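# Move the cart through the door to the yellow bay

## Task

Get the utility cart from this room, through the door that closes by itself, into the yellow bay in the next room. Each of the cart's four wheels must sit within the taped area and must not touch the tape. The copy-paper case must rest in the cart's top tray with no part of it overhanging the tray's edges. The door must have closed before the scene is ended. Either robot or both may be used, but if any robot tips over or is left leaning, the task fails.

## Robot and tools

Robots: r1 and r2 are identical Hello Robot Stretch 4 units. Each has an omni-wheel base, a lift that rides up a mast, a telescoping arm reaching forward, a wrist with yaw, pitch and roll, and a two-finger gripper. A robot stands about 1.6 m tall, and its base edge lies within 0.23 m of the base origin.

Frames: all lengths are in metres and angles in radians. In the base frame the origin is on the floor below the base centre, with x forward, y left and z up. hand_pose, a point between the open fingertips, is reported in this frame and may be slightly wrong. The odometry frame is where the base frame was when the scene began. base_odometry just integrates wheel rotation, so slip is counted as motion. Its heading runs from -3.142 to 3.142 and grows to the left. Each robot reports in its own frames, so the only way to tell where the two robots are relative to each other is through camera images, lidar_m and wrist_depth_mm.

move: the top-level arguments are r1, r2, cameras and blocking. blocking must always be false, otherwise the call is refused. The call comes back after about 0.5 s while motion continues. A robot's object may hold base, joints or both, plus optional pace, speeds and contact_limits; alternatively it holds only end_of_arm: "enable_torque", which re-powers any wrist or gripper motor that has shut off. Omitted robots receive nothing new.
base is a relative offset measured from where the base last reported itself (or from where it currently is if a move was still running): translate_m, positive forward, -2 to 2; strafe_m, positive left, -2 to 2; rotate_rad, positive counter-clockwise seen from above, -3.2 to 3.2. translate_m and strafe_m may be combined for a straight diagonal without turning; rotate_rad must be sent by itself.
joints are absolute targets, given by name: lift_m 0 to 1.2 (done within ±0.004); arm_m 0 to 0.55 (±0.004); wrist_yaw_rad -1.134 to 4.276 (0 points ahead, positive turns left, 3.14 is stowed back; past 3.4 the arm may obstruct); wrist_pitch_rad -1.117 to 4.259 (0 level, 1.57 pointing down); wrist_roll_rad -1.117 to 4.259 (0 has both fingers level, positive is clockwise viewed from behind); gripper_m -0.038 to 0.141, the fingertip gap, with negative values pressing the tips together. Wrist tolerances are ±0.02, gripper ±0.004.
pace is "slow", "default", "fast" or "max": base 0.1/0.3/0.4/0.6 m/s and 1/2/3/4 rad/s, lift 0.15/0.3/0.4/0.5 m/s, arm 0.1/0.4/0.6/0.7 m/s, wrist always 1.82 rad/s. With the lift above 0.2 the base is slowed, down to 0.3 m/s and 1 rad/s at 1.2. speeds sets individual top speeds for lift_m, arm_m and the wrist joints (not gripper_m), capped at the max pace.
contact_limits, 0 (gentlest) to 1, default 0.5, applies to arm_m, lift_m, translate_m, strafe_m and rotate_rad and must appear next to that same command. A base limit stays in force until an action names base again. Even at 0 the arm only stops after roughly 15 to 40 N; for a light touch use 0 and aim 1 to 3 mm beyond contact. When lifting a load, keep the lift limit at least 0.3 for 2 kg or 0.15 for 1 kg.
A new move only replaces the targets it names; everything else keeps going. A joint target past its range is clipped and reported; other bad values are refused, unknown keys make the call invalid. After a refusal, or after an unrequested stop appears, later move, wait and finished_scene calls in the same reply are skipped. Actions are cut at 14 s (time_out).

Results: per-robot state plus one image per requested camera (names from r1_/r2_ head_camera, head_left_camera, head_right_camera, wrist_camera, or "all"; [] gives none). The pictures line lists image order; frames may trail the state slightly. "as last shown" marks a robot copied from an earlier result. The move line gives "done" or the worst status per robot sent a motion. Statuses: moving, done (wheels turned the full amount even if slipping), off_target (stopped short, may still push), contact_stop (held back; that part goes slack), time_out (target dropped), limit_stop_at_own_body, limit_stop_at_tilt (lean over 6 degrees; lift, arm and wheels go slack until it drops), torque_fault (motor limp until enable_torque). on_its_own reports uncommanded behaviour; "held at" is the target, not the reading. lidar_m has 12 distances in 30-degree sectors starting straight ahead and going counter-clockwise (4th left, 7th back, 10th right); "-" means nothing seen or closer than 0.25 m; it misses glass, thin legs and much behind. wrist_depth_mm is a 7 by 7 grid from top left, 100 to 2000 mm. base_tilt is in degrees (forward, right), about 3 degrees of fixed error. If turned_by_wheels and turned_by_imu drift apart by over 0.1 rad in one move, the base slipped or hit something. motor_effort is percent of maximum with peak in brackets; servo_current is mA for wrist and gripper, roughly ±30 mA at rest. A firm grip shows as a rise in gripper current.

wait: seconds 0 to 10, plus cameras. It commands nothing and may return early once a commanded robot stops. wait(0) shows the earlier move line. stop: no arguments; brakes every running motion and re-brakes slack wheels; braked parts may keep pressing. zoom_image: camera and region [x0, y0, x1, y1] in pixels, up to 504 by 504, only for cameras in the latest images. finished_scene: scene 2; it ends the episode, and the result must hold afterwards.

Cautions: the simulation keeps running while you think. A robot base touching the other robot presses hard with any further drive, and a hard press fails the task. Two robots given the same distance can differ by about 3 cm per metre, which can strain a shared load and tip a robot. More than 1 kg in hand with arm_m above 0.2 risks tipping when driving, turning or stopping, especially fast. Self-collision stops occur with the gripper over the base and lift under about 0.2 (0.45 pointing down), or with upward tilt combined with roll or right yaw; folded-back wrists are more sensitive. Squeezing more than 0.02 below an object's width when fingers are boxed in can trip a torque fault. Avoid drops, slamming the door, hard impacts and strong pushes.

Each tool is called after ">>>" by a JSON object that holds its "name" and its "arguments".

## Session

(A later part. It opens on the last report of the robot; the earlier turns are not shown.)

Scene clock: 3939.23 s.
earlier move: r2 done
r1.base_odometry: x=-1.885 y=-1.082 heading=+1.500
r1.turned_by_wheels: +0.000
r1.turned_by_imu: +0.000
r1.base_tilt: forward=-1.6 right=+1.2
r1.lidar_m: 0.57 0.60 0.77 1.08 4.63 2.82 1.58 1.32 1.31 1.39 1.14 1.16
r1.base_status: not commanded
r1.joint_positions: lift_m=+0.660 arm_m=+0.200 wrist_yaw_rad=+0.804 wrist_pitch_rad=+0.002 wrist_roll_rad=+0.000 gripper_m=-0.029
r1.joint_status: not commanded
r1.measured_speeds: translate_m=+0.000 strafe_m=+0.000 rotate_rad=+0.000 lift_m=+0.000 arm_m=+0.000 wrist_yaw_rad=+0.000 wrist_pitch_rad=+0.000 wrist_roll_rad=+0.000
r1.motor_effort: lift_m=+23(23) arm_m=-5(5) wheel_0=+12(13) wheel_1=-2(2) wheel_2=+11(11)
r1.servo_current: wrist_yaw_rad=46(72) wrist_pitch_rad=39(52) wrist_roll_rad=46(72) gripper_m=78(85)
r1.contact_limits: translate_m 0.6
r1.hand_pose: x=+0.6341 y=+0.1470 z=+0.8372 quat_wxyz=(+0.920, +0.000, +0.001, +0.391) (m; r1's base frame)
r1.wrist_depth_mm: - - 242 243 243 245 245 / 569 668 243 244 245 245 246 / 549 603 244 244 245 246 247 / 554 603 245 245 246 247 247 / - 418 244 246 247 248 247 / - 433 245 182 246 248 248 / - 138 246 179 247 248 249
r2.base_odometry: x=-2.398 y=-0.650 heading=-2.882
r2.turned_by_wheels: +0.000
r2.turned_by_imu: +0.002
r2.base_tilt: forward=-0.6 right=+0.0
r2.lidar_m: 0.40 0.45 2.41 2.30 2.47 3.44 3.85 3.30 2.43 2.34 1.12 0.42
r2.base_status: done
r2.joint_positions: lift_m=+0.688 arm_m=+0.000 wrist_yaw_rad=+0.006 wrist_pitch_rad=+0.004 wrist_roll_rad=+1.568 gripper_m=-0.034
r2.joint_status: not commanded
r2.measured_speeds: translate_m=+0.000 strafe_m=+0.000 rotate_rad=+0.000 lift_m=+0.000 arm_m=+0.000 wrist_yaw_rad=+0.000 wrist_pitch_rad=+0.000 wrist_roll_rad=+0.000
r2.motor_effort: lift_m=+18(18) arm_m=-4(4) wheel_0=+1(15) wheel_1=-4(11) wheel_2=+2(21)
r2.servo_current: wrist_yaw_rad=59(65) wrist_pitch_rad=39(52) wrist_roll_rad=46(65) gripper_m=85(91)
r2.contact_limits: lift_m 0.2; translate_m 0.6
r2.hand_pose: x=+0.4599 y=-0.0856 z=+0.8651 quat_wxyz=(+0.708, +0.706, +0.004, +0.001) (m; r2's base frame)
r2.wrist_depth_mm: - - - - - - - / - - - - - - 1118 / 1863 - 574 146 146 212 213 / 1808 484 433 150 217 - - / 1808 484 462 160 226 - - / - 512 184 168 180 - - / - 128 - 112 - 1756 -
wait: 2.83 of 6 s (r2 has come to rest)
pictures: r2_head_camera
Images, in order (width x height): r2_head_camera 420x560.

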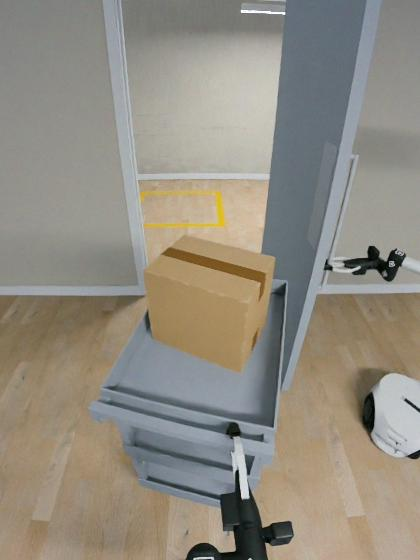

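>>> {"name": "move", "arguments": {"r2": {"joints": {"gripper_m": 0.07}}, "blocking": false, "cameras": []}}

>>> {"name": "wait", "arguments": {"seconds": 3, "cameras": []}}

>>> {"name": "move", "arguments": {"r2": {"base": {"strafe_m": 0.17, "translate_m": 0.03}}, "blocking": false, "cameras": []}}

>>> {"name": "wait", "arguments": {"seconds": 4, "cameras": ["r2_head_camera"]}}

>>> {"name": "zoom_image", "arguments": {"camera": "r2_head_camera", "region": [110, 220, 350, 500]}}

Scene clock: 3972.80 s.
move: r2 moving
r1.base_odometry: x=-1.885 y=-1.082 heading=+1.500
r1.turned_by_wheels: +0.000
r1.turned_by_imu: +0.000
r1.base_tilt: forward=-1.6 right=+1.3
r1.lidar_m: 0.61 0.59 0.74 1.05 4.62 2.83 1.55 1.30 1.31 1.37 1.15 1.13
r1.base_status: not commanded
r1.joint_positions: lift_m=+0.660 arm_m=+0.200 wrist_yaw_rad=+0.804 wrist_pitch_rad=+0.002 wrist_roll_rad=+0.000 gripper_m=-0.029
r1.joint_status: not commanded
r1.measured_speeds: translate_m=+0.000 strafe_m=+0.000 rotate_rad=+0.000 lift_m=+0.000 arm_m=+0.000 wrist_yaw_rad=+0.000 wrist_pitch_rad=+0.000 wrist_roll_rad=+0.000
r1.motor_effort: lift_m=+23(23) arm_m=-5(5) wheel_0=+12(13) wheel_1=-2(2) wheel_2=+11(11)
r1.servo_current: wrist_yaw_rad=52(65) wrist_pitch_rad=33(52) wrist_roll_rad=52(65) gripper_m=78(78)
r1.contact_limits: translate_m 0.6
r1.hand_pose: x=+0.6341 y=+0.1470 z=+0.8372 quat_wxyz=(+0.920, +0.000, +0.001, +0.391) (m; r1's base frame)
r1.wrist_depth_mm: - - 243 244 244 245 245 / 564 640 242 244 244 246 246 / 554 603 244 245 245 245 247 / 559 591 244 246 246 247 248 / - 415 244 246 246 246 248 / - 430 245 182 247 247 248 / - 138 246 179 247 249 249
r2.base_odometry: x=-2.398 y=-0.650 heading=-2.882
r2.turned_by_wheels: +0.000
r2.turned_by_imu: +0.000
r2.base_tilt: forward=-0.7 right=+0.1
r2.lidar_m: 0.42 0.46 2.42 2.33 2.45 3.43 3.86 3.27 2.45 2.35 1.10 0.41
r2.base_status: not commanded
r2.joint_positions: lift_m=+0.688 arm_m=+0.000 wrist_yaw_rad=+0.006 wrist_pitch_rad=+0.004 wrist_roll_rad=+1.568 gripper_m=-0.009
r2.joint_status: gripper_m moving
r2.measured_speeds: translate_m=+0.000 strafe_m=+0.000 rotate_rad=+0.000 lift_m=+0.000 arm_m=+0.000 wrist_yaw_rad=+0.000 wrist_pitch_rad=+0.000 wrist_roll_rad=+0.000
r2.motor_effort: lift_m=+18(18) arm_m=-4(4) wheel_0=+1(1) wheel_1=-4(4) wheel_2=+2(2)
r2.servo_current: wrist_yaw_rad=46(59) wrist_pitch_rad=46(46) wrist_roll_rad=46(59) gripper_m=78(91)
r2.contact_limits: lift_m 0.2; translate_m 0.6
r2.hand_pose: x=+0.4599 y=-0.0856 z=+0.8651 quat_wxyz=(+0.708, +0.706, +0.004, +0.001) (m; r2's base frame)
r2.wrist_depth_mm: - 917 - - - - - / - - - - - - 1138 / 1808 - 591 149 150 216 218 / 1921 459 442 154 214 - - / 1808 480 466 163 229 - - / - 512 189 171 183 778 - / - - - 112 - - -
pictures: none
No camera images: "cameras" was empty.

Scene clock: 3974.03 s.
earlier move: r2 done
r1.base_odometry: x=-1.885 y=-1.082 heading=+1.500
r1.turned_by_wheels: +0.000
r1.turned_by_imu: +0.000
r1.base_tilt: forward=-1.6 right=+1.2
r1.lidar_m: 0.59 0.59 0.75 1.05 4.61 2.83 1.56 1.31 1.32 1.36 1.17 1.17
r1.base_status: not commanded
r1.joint_positions: lift_m=+0.660 arm_m=+0.200 wrist_yaw_rad=+0.804 wrist_pitch_rad=+0.002 wrist_roll_rad=+0.000 gripper_m=-0.029
r1.joint_status: not commanded
r1.measured_speeds: translate_m=+0.000 strafe_m=+0.000 rotate_rad=+0.000 lift_m=+0.000 arm_m=+0.000 wrist_yaw_rad=+0.000 wrist_pitch_rad=+0.000 wrist_roll_rad=+0.000
r1.motor_effort: lift_m=+23(23) arm_m=-5(5) wheel_0=+12(13) wheel_1=-2(2) wheel_2=+10(11)
r1.servo_current: wrist_yaw_rad=52(72) wrist_pitch_rad=46(52) wrist_roll_rad=52(65) gripper_m=65(78)
r1.contact_limits: translate_m 0.6
r1.hand_pose: x=+0.6341 y=+0.1470 z=+0.8372 quat_wxyz=(+0.920, +0.000, +0.001, +0.391) (m; r1's base frame)
r1.wrist_depth_mm: - - 242 243 244 245 245 / 580 627 243 244 245 245 246 / 559 585 244 245 245 246 246 / 559 585 244 245 245 246 247 / - - 245 246 246 247 247 / - 439 246 182 247 247 248 / - 137 246 179 248 248 249
r2.base_odometry: x=-2.398 y=-0.650 heading=-2.882
r2.turned_by_wheels: +0.000
r2.turned_by_imu: +0.000
r2.base_tilt: forward=-0.7 right=+0.0
r2.lidar_m: 0.43 0.47 2.43 2.33 2.44 3.42 3.85 3.27 2.45 2.35 1.13 0.44
r2.base_status: not commanded
r2.joint_positions: lift_m=+0.688 arm_m=+0.000 wrist_yaw_rad=+0.003 wrist_pitch_rad=+0.004 wrist_roll_rad=+1.568 gripper_m=+0.070
r2.joint_status: all done
r2.measured_speeds: translate_m=+0.000 strafe_m=+0.000 rotate_rad=+0.000 lift_m=+0.000 arm_m=+0.000 wrist_yaw_rad=+0.000 wrist_pitch_rad=+0.000 wrist_roll_rad=+0.000
r2.motor_effort: lift_m=+17(18) arm_m=-4(4) wheel_0=+1(1) wheel_1=-4(4) wheel_2=+2(2)
r2.servo_current: wrist_yaw_rad=39(59) wrist_pitch_rad=39(52) wrist_roll_rad=46(65) gripper_m=52(117)
r2.contact_limits: lift_m 0.2; translate_m 0.6
r2.hand_pose: x=+0.4596 y=-0.0866 z=+0.8651 quat_wxyz=(+0.708, +0.706, +0.002, +0.000) (m; r2's base frame)
r2.wrist_depth_mm: - - 931 - - - - / - - - - - - - / 1808 - 627 223 218 229 229 / 1863 - 459 169 226 - - / 1921 - 466 180 240 - - / - 530 192 186 191 759 - / - 126 569 112 - 1808 -
wait: 1.23 of 3 s (r2 has come to rest)
pictures: none
No camera images: "cameras" was empty.

Scene clock: 3974.53 s.
move: r2 moving
r1.base_odometry: x=-1.885 y=-1.082 heading=+1.500
r1.turned_by_wheels: +0.000
r1.turned_by_imu: +0.000
r1.base_tilt: forward=-1.6 right=+1.2
r1.lidar_m: 0.58 0.60 0.73 1.09 4.63 2.86 1.57 1.30 1.34 1.37 1.16 1.15
r1.base_status: not commanded
r1.joint_positions: lift_m=+0.660 arm_m=+0.200 wrist_yaw_rad=+0.804 wrist_pitch_rad=+0.002 wrist_roll_rad=+0.000 gripper_m=-0.029
r1.joint_status: not commanded
r1.measured_speeds: translate_m=+0.000 strafe_m=+0.000 rotate_rad=+0.000 lift_m=+0.000 arm_m=+0.000 wrist_yaw_rad=+0.000 wrist_pitch_rad=+0.000 wrist_roll_rad=+0.000
r1.motor_effort: lift_m=+23(23) arm_m=-4(5) wheel_0=+13(13) wheel_1=-2(2) wheel_2=+11(11)
r1.servo_current: wrist_yaw_rad=59(65) wrist_pitch_rad=39(46) wrist_roll_rad=46(65) gripper_m=72(78)
r1.contact_limits: translate_m 0.6
r1.hand_pose: x=+0.6341 y=+0.1470 z=+0.8372 quat_wxyz=(+0.920, +0.000, +0.001, +0.391) (m; r1's base frame)
r1.wrist_depth_mm: - - 243 243 244 245 246 / 580 627 244 244 246 245 246 / 564 585 244 244 245 246 246 / 554 585 245 245 245 246 247 / - - 244 245 247 247 248 / - 439 245 182 247 248 249 / - 137 247 179 248 248 249
r2.base_odometry: x=-2.395 y=-0.683 heading=-2.882
r2.turned_by_wheels: +0.000
r2.turned_by_imu: +0.000
r2.base_tilt: forward=-0.7 right=+0.1
r2.lidar_m: 0.40 0.50 2.39 2.31 2.41 3.39 3.83 3.36 2.50 2.37 1.13 0.37
r2.base_status: translate_m moving; strafe_m moving
r2.joint_positions: lift_m=+0.688 arm_m=+0.000 wrist_yaw_rad=+0.003 wrist_pitch_rad=+0.004 wrist_roll_rad=+1.568 gripper_m=+0.070
r2.joint_status: not commanded
r2.measured_speeds: translate_m=+0.022 strafe_m=+0.127 rotate_rad=+0.000 lift_m=+0.000 arm_m=+0.000 wrist_yaw_rad=+0.000 wrist_pitch_rad=+0.000 wrist_roll_rad=+0.000
r2.motor_effort: lift_m=+17(17) arm_m=-4(4) wheel_0=-7(13) wheel_1=+9(11) wheel_2=-5(7)
r2.servo_current: wrist_yaw_rad=46(59) wrist_pitch_rad=39(46) wrist_roll_rad=52(52) gripper_m=46(59)
r2.contact_limits: lift_m 0.2
r2.hand_pose: x=+0.4595 y=-0.0866 z=+0.8651 quat_wxyz=(+0.708, +0.706, +0.002, +0.000) (m; r2's base frame)
r2.wrist_depth_mm: - - 917 - - - - / - - - 158 158 224 224 / 1808 - 554 163 224 229 - / 1863 462 449 173 236 - - / 1863 - 484 183 244 - - / - - 192 190 191 741 - / - 127 - 112 - 1863 -
pictures: none
No camera images: "cameras" was empty.

Scene clock: 3975.93 s.
earlier move: r2 done
r1.base_odometry: x=-1.885 y=-1.082 heading=+1.500
r1.turned_by_wheels: +0.000
r1.turned_by_imu: +0.000
r1.base_tilt: forward=-1.6 right=+1.3
r1.lidar_m: 0.59 0.59 0.74 1.19 4.61 2.83 1.58 1.31 1.32 1.39 1.13 1.17
r1.base_status: not commanded
r1.joint_positions: lift_m=+0.660 arm_m=+0.200 wrist_yaw_rad=+0.804 wrist_pitch_rad=+0.002 wrist_roll_rad=+0.000 gripper_m=-0.029
r1.joint_status: not commanded
r1.measured_speeds: translate_m=+0.000 strafe_m=+0.000 rotate_rad=+0.000 lift_m=+0.000 arm_m=+0.000 wrist_yaw_rad=+0.000 wrist_pitch_rad=+0.000 wrist_roll_rad=+0.000
r1.motor_effort: lift_m=+23(23) arm_m=-5(5) wheel_0=+12(13) wheel_1=-2(2) wheel_2=+11(11)
r1.servo_current: wrist_yaw_rad=59(72) wrist_pitch_rad=33(52) wrist_roll_rad=39(65) gripper_m=78(78)
r1.contact_limits: translate_m 0.6
r1.hand_pose: x=+0.6341 y=+0.1470 z=+0.8372 quat_wxyz=(+0.920, +0.000, +0.001, +0.391) (m; r1's base frame)
r1.wrist_depth_mm: - - 243 244 244 245 245 / 580 627 243 243 245 245 246 / 564 585 244 244 246 246 247 / 554 580 244 245 245 247 247 / - - 245 246 246 246 248 / - 436 245 182 246 248 248 / - 137 247 179 247 248 249
r2.base_odometry: x=-2.383 y=-0.822 heading=-2.882
r2.turned_by_wheels: +0.000
r2.turned_by_imu: +0.000
r2.base_tilt: forward=-0.7 right=+0.1
r2.lidar_m: 0.44 2.06 2.23 2.16 2.23 3.19 3.90 3.53 2.61 2.51 1.24 0.42
r2.base_status: done
r2.joint_positions: lift_m=+0.688 arm_m=+0.000 wrist_yaw_rad=+0.003 wrist_pitch_rad=+0.004 wrist_roll_rad=+1.568 gripper_m=+0.070
r2.joint_status: not commanded
r2.measured_speeds: translate_m=+0.000 strafe_m=+0.000 rotate_rad=+0.000 lift_m=+0.000 arm_m=+0.000 wrist_yaw_rad=+0.000 wrist_pitch_rad=+0.000 wrist_roll_rad=+0.000
r2.motor_effort: lift_m=+17(17) arm_m=-4(4) wheel_0=-1(13) wheel_1=+3(13) wheel_2=-5(8)
r2.servo_current: wrist_yaw_rad=59(65) wrist_pitch_rad=46(52) wrist_roll_rad=46(59) gripper_m=52(59)
r2.contact_limits: lift_m 0.2
r2.hand_pose: x=+0.4595 y=-0.0866 z=+0.8651 quat_wxyz=(+0.708, +0.706, +0.002, +0.000) (m; r2's base frame)
r2.wrist_depth_mm: - - 492 164 220 - - / 1756 427 424 173 229 - - / 1756 - 459 182 239 - - / 1863 - 500 191 253 - - / 1808 - 539 200 258 778 - / - - 190 206 192 1661 508 / - 126 - 112 - 1808 1255
wait: 1.40 of 4 s (r2 has come to rest)
pictures: r2_head_camera
Images, in order (width x height): r2_head_camera 420x560.

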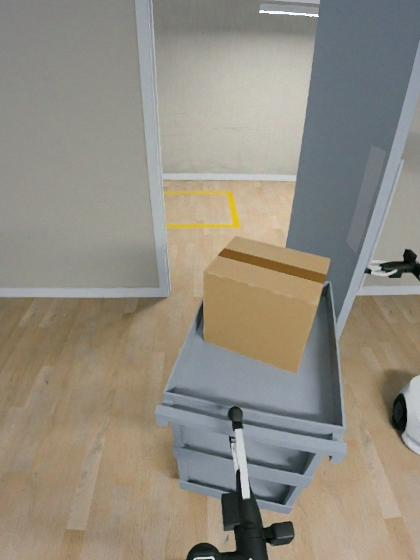

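Scaled by 1.800 from the camera's 420x560 image, which has a finer 1200x1600 frame.

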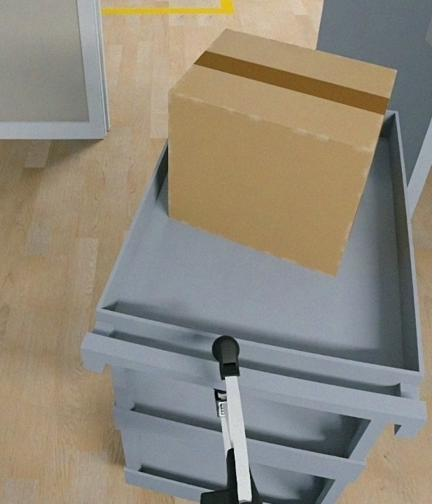

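>>> {"name": "move", "arguments": {"r2": {"joints": {"gripper_m": -0.035}}, "blocking": false, "cameras": []}}

>>> {"name": "wait", "arguments": {"seconds": 3, "cameras": []}}

>>> {"name": "move", "arguments": {"r2": {"base": {"translate_m": -0.45}, "contact_limits": {"translate_m": 0.6}}, "blocking": false, "cameras": []}}

>>> {"name": "wait", "arguments": {"seconds": 6, "cameras": ["r2_head_camera"]}}

>>> {"name": "zoom_image", "arguments": {"camera": "r2_head_camera", "region": [110, 220, 350, 500]}}

Scene clock: 3988.70 s.
move: r2 moving
r1.base_odometry: x=-1.885 y=-1.082 heading=+1.500
r1.turned_by_wheels: +0.000
r1.turned_by_imu: +0.000
r1.base_tilt: forward=-1.6 right=+1.2
r1.lidar_m: 0.59 0.61 0.78 1.20 4.61 2.84 1.57 1.32 1.30 1.35 1.15 1.14
r1.base_status: not commanded
r1.joint_positions: lift_m=+0.660 arm_m=+0.200 wrist_yaw_rad=+0.804 wrist_pitch_rad=+0.002 wrist_roll_rad=+0.000 gripper_m=-0.029
r1.joint_status: not commanded
r1.measured_speeds: translate_m=+0.000 strafe_m=+0.000 rotate_rad=+0.000 lift_m=+0.000 arm_m=+0.000 wrist_yaw_rad=+0.000 wrist_pitch_rad=+0.000 wrist_roll_rad=+0.000
r1.motor_effort: lift_m=+23(23) arm_m=-5(5) wheel_0=+12(13) wheel_1=-2(2) wheel_2=+11(11)
r1.servo_current: wrist_yaw_rad=52(59) wrist_pitch_rad=46(52) wrist_roll_rad=52(52) gripper_m=72(72)
r1.contact_limits: translate_m 0.6
r1.hand_pose: x=+0.6341 y=+0.1470 z=+0.8372 quat_wxyz=(+0.920, +0.000, +0.001, +0.391) (m; r1's base frame)
r1.wrist_depth_mm: - - 242 243 244 244 246 / 580 627 242 244 245 245 246 / 564 580 244 244 246 246 247 / 554 585 245 245 246 246 247 / - - 245 245 246 247 248 / - 439 244 182 247 248 248 / - 137 246 179 247 249 249
r2.base_odometry: x=-2.383 y=-0.822 heading=-2.882
r2.turned_by_wheels: +0.000
r2.turned_by_imu: +0.000
r2.base_tilt: forward=-0.6 right=+0.1
r2.lidar_m: 0.40 2.06 2.24 2.15 2.27 3.19 3.89 3.53 2.59 2.52 1.24 0.40
r2.base_status: not commanded
r2.joint_positions: lift_m=+0.688 arm_m=+0.000 wrist_yaw_rad=+0.003 wrist_pitch_rad=+0.004 wrist_roll_rad=+1.568 gripper_m=+0.051
r2.joint_status: gripper_m moving
r2.measured_speeds: translate_m=+0.000 strafe_m=+0.000 rotate_rad=+0.000 lift_m=+0.000 arm_m=+0.000 wrist_yaw_rad=+0.000 wrist_pitch_rad=+0.000 wrist_roll_rad=+0.000
r2.motor_effort: lift_m=+17(17) arm_m=-4(4) wheel_0=-2(2) wheel_1=+3(4) wheel_2=-5(5)
r2.servo_current: wrist_yaw_rad=39(59) wrist_pitch_rad=46(46) wrist_roll_rad=46(52) gripper_m=124(130)
r2.contact_limits: lift_m 0.2
r2.hand_pose: x=+0.4595 y=-0.0866 z=+0.8651 quat_wxyz=(+0.708, +0.706, +0.002, +0.000) (m; r2's base frame)
r2.wrist_depth_mm: - - 424 164 218 - - / 1756 424 424 173 229 - - / 1863 - 459 182 240 - - / 1808 - 500 191 252 - - / 1863 - 544 200 258 778 - / - - 188 206 191 1661 508 / - - - 112 - 1808 1229
pictures: none
No camera images: "cameras" was empty.

Scene clock: 3989.93 s.
earlier move: r2 done
r1.base_odometry: x=-1.885 y=-1.082 heading=+1.500
r1.turned_by_wheels: +0.000
r1.turned_by_imu: +0.000
r1.base_tilt: forward=-1.6 right=+1.2
r1.lidar_m: 0.60 0.58 0.75 1.17 4.60 2.88 1.59 1.31 1.30 1.36 1.16 1.14
r1.base_status: not commanded
r1.joint_positions: lift_m=+0.660 arm_m=+0.200 wrist_yaw_rad=+0.804 wrist_pitch_rad=+0.002 wrist_roll_rad=+0.000 gripper_m=-0.029
r1.joint_status: not commanded
r1.measured_speeds: translate_m=+0.000 strafe_m=+0.000 rotate_rad=+0.000 lift_m=+0.000 arm_m=+0.000 wrist_yaw_rad=+0.000 wrist_pitch_rad=+0.000 wrist_roll_rad=+0.000
r1.motor_effort: lift_m=+23(23) arm_m=-4(5) wheel_0=+12(13) wheel_1=-2(2) wheel_2=+11(11)
r1.servo_current: wrist_yaw_rad=59(65) wrist_pitch_rad=46(52) wrist_roll_rad=59(72) gripper_m=78(78)
r1.contact_limits: translate_m 0.6
r1.hand_pose: x=+0.6341 y=+0.1470 z=+0.8372 quat_wxyz=(+0.920, +0.000, +0.001, +0.391) (m; r1's base frame)
r1.wrist_depth_mm: - - 243 243 244 245 245 / 569 627 243 244 245 246 246 / 559 591 243 245 245 245 247 / 564 585 244 245 246 246 248 / - 415 244 245 246 247 248 / - 442 245 182 247 248 249 / - 137 246 179 247 249 249
r2.base_odometry: x=-2.383 y=-0.822 heading=-2.882
r2.turned_by_wheels: +0.000
r2.turned_by_imu: +0.000
r2.base_tilt: forward=-0.7 right=+0.0
r2.lidar_m: 0.44 2.06 2.23 2.15 2.23 3.19 3.88 3.53 2.61 2.52 1.24 0.42
r2.base_status: not commanded
r2.joint_positions: lift_m=+0.688 arm_m=+0.000 wrist_yaw_rad=+0.003 wrist_pitch_rad=+0.004 wrist_roll_rad=+1.568 gripper_m=-0.033
r2.joint_status: all done
r2.measured_speeds: translate_m=+0.000 strafe_m=+0.000 rotate_rad=+0.000 lift_m=+0.000 arm_m=+0.000 wrist_yaw_rad=+0.000 wrist_pitch_rad=+0.000 wrist_roll_rad=+0.000
r2.motor_effort: lift_m=+17(17) arm_m=-4(4) wheel_0=-1(2) wheel_1=+3(4) wheel_2=-3(5)
r2.servo_current: wrist_yaw_rad=52(59) wrist_pitch_rad=39(46) wrist_roll_rad=46(52) gripper_m=150(319)
r2.contact_limits: lift_m 0.2
r2.hand_pose: x=+0.4595 y=-0.0866 z=+0.8651 quat_wxyz=(+0.708, +0.706, +0.002, +0.000) (m; r2's base frame)
r2.wrist_depth_mm: - - 466 158 213 - - / 1708 424 418 166 222 - - / 1863 473 452 174 233 - - / 1921 - 496 182 245 - - / 1808 - 530 212 254 759 - / - - 181 199 179 1537 500 / - 134 - 112 - 1661 1138
wait: 1.23 of 3 s (r2 has come to rest)
pictures: none
No camera images: "cameras" was empty.

Scene clock: 3990.43 s.
move: r2 moving
r1.base_odometry: x=-1.885 y=-1.082 heading=+1.500
r1.turned_by_wheels: +0.000
r1.turned_by_imu: +0.000
r1.base_tilt: forward=-1.6 right=+1.2
r1.lidar_m: 0.57 0.59 0.73 1.18 4.62 2.84 1.58 1.32 1.32 1.37 1.17 1.17
r1.base_status: not commanded
r1.joint_positions: lift_m=+0.660 arm_m=+0.200 wrist_yaw_rad=+0.804 wrist_pitch_rad=+0.002 wrist_roll_rad=+0.000 gripper_m=-0.029
r1.joint_status: not commanded
r1.measured_speeds: translate_m=+0.000 strafe_m=+0.000 rotate_rad=+0.000 lift_m=+0.000 arm_m=+0.000 wrist_yaw_rad=+0.000 wrist_pitch_rad=+0.000 wrist_roll_rad=+0.000
r1.motor_effort: lift_m=+23(23) arm_m=-4(5) wheel_0=+13(13) wheel_1=-2(2) wheel_2=+11(11)
r1.servo_current: wrist_yaw_rad=46(65) wrist_pitch_rad=46(46) wrist_roll_rad=52(72) gripper_m=72(78)
r1.contact_limits: translate_m 0.6
r1.hand_pose: x=+0.6341 y=+0.1470 z=+0.8372 quat_wxyz=(+0.920, +0.000, +0.001, +0.391) (m; r1's base frame)
r1.wrist_depth_mm: - - 243 243 244 245 246 / 559 683 244 245 245 245 246 / 559 621 244 245 245 246 247 / 549 615 244 244 247 247 247 / - 421 245 245 246 247 248 / - 436 245 182 247 248 248 / - 137 246 179 247 248 248
r2.base_odometry: x=-2.353 y=-0.814 heading=-2.882
r2.turned_by_wheels: +0.000
r2.turned_by_imu: +0.000
r2.base_tilt: forward=-0.6 right=+0.0
r2.lidar_m: 0.43 2.11 2.23 2.15 2.28 3.15 3.84 3.52 2.62 2.52 1.25 0.42
r2.base_status: translate_m moving
r2.joint_positions: lift_m=+0.688 arm_m=+0.000 wrist_yaw_rad=+0.003 wrist_pitch_rad=+0.004 wrist_roll_rad=+1.568 gripper_m=-0.033
r2.joint_status: not commanded
r2.measured_speeds: translate_m=-0.122 strafe_m=+0.000 rotate_rad=-0.004 lift_m=+0.000 arm_m=+0.000 wrist_yaw_rad=+0.000 wrist_pitch_rad=+0.000 wrist_roll_rad=+0.000
r2.motor_effort: lift_m=+17(17) arm_m=-4(4) wheel_0=-5(10) wheel_1=-9(10) wheel_2=+17(18)
r2.servo_current: wrist_yaw_rad=52(52) wrist_pitch_rad=39(46) wrist_roll_rad=46(65) gripper_m=150(156)
r2.contact_limits: lift_m 0.2; translate_m 0.6
r2.hand_pose: x=+0.4595 y=-0.0866 z=+0.8651 quat_wxyz=(+0.708, +0.706, +0.002, +0.000) (m; r2's base frame)
r2.wrist_depth_mm: - 404 462 158 213 - - / 1808 421 418 167 224 - - / 1808 466 452 175 235 - - / 1863 - 500 183 246 - - / 1756 - 535 212 259 768 - / - - 181 200 178 1499 504 / - 134 - 112 - 1618 1138
pictures: none
No camera images: "cameras" was empty.

Scene clock: 3992.93 s.
earlier move: r2 done
r1.base_odometry: x=-1.885 y=-1.082 heading=+1.500
r1.turned_by_wheels: +0.000
r1.turned_by_imu: +0.000
r1.base_tilt: forward=-1.6 right=+1.2
r1.lidar_m: 0.57 0.59 0.75 0.89 4.60 2.86 1.55 1.30 1.33 1.37 1.17 1.15
r1.base_status: not commanded
r1.joint_positions: lift_m=+0.660 arm_m=+0.200 wrist_yaw_rad=+0.804 wrist_pitch_rad=+0.002 wrist_roll_rad=+0.000 gripper_m=-0.029
r1.joint_status: not commanded
r1.measured_speeds: translate_m=+0.000 strafe_m=+0.000 rotate_rad=+0.000 lift_m=+0.000 arm_m=+0.000 wrist_yaw_rad=+0.000 wrist_pitch_rad=+0.000 wrist_roll_rad=+0.000
r1.motor_effort: lift_m=+23(23) arm_m=-4(5) wheel_0=+12(13) wheel_1=-2(2) wheel_2=+11(11)
r1.servo_current: wrist_yaw_rad=72(72) wrist_pitch_rad=46(52) wrist_roll_rad=65(72) gripper_m=72(78)
r1.contact_limits: translate_m 0.6
r1.hand_pose: x=+0.6341 y=+0.1470 z=+0.8372 quat_wxyz=(+0.920, +0.000, +0.001, +0.391) (m; r1's base frame)
r1.wrist_depth_mm: - - 243 243 244 245 245 / - - 243 244 244 245 247 / - - 244 245 245 246 247 / - - 244 244 245 247 247 / - - 245 246 247 247 247 / - - 245 182 247 247 248 / - 153 246 179 247 248 249
r2.base_odometry: x=-1.948 y=-0.706 heading=-2.882
r2.turned_by_wheels: +0.000
r2.turned_by_imu: +0.002
r2.base_tilt: forward=-0.7 right=+0.1
r2.lidar_m: 0.41 2.51 2.27 2.15 2.29 3.20 3.39 3.49 2.61 2.48 1.50 0.42
r2.base_status: done
r2.joint_positions: lift_m=+0.688 arm_m=+0.000 wrist_yaw_rad=+0.005 wrist_pitch_rad=+0.004 wrist_roll_rad=+1.568 gripper_m=-0.033
r2.joint_status: not commanded
r2.measured_speeds: translate_m=+0.000 strafe_m=+0.000 rotate_rad=+0.000 lift_m=+0.000 arm_m=+0.000 wrist_yaw_rad=+0.000 wrist_pitch_rad=+0.000 wrist_roll_rad=+0.000
r2.motor_effort: lift_m=+17(17) arm_m=-4(4) wheel_0=+1(11) wheel_1=-3(10) wheel_2=+4(20)
r2.servo_current: wrist_yaw_rad=52(59) wrist_pitch_rad=39(52) wrist_roll_rad=33(65) gripper_m=130(156)
r2.contact_limits: lift_m 0.2; translate_m 0.6
r2.hand_pose: x=+0.4598 y=-0.0859 z=+0.8651 quat_wxyz=(+0.708, +0.706, +0.003, +0.000) (m; r2's base frame)
r2.wrist_depth_mm: - - 1366 163 215 - - / - 415 418 169 225 - - / - 466 449 177 236 - - / - - 492 185 247 - - / - - 539 254 258 1808 - / - - 184 200 179 1537 508 / - - - 112 - 1708 1138
wait: 2.50 of 6 s (r2 has come to rest)
pictures: r2_head_camera
Images, in order (width x height): r2_head_camera 420x560.

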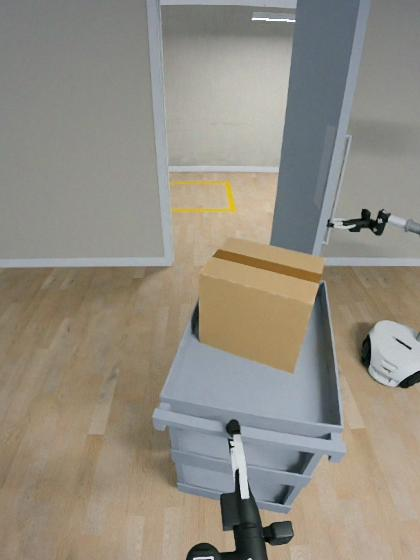

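Scaled by 1.800 from the camera's 420x560 image, which has a finer 1200x1600 frame.

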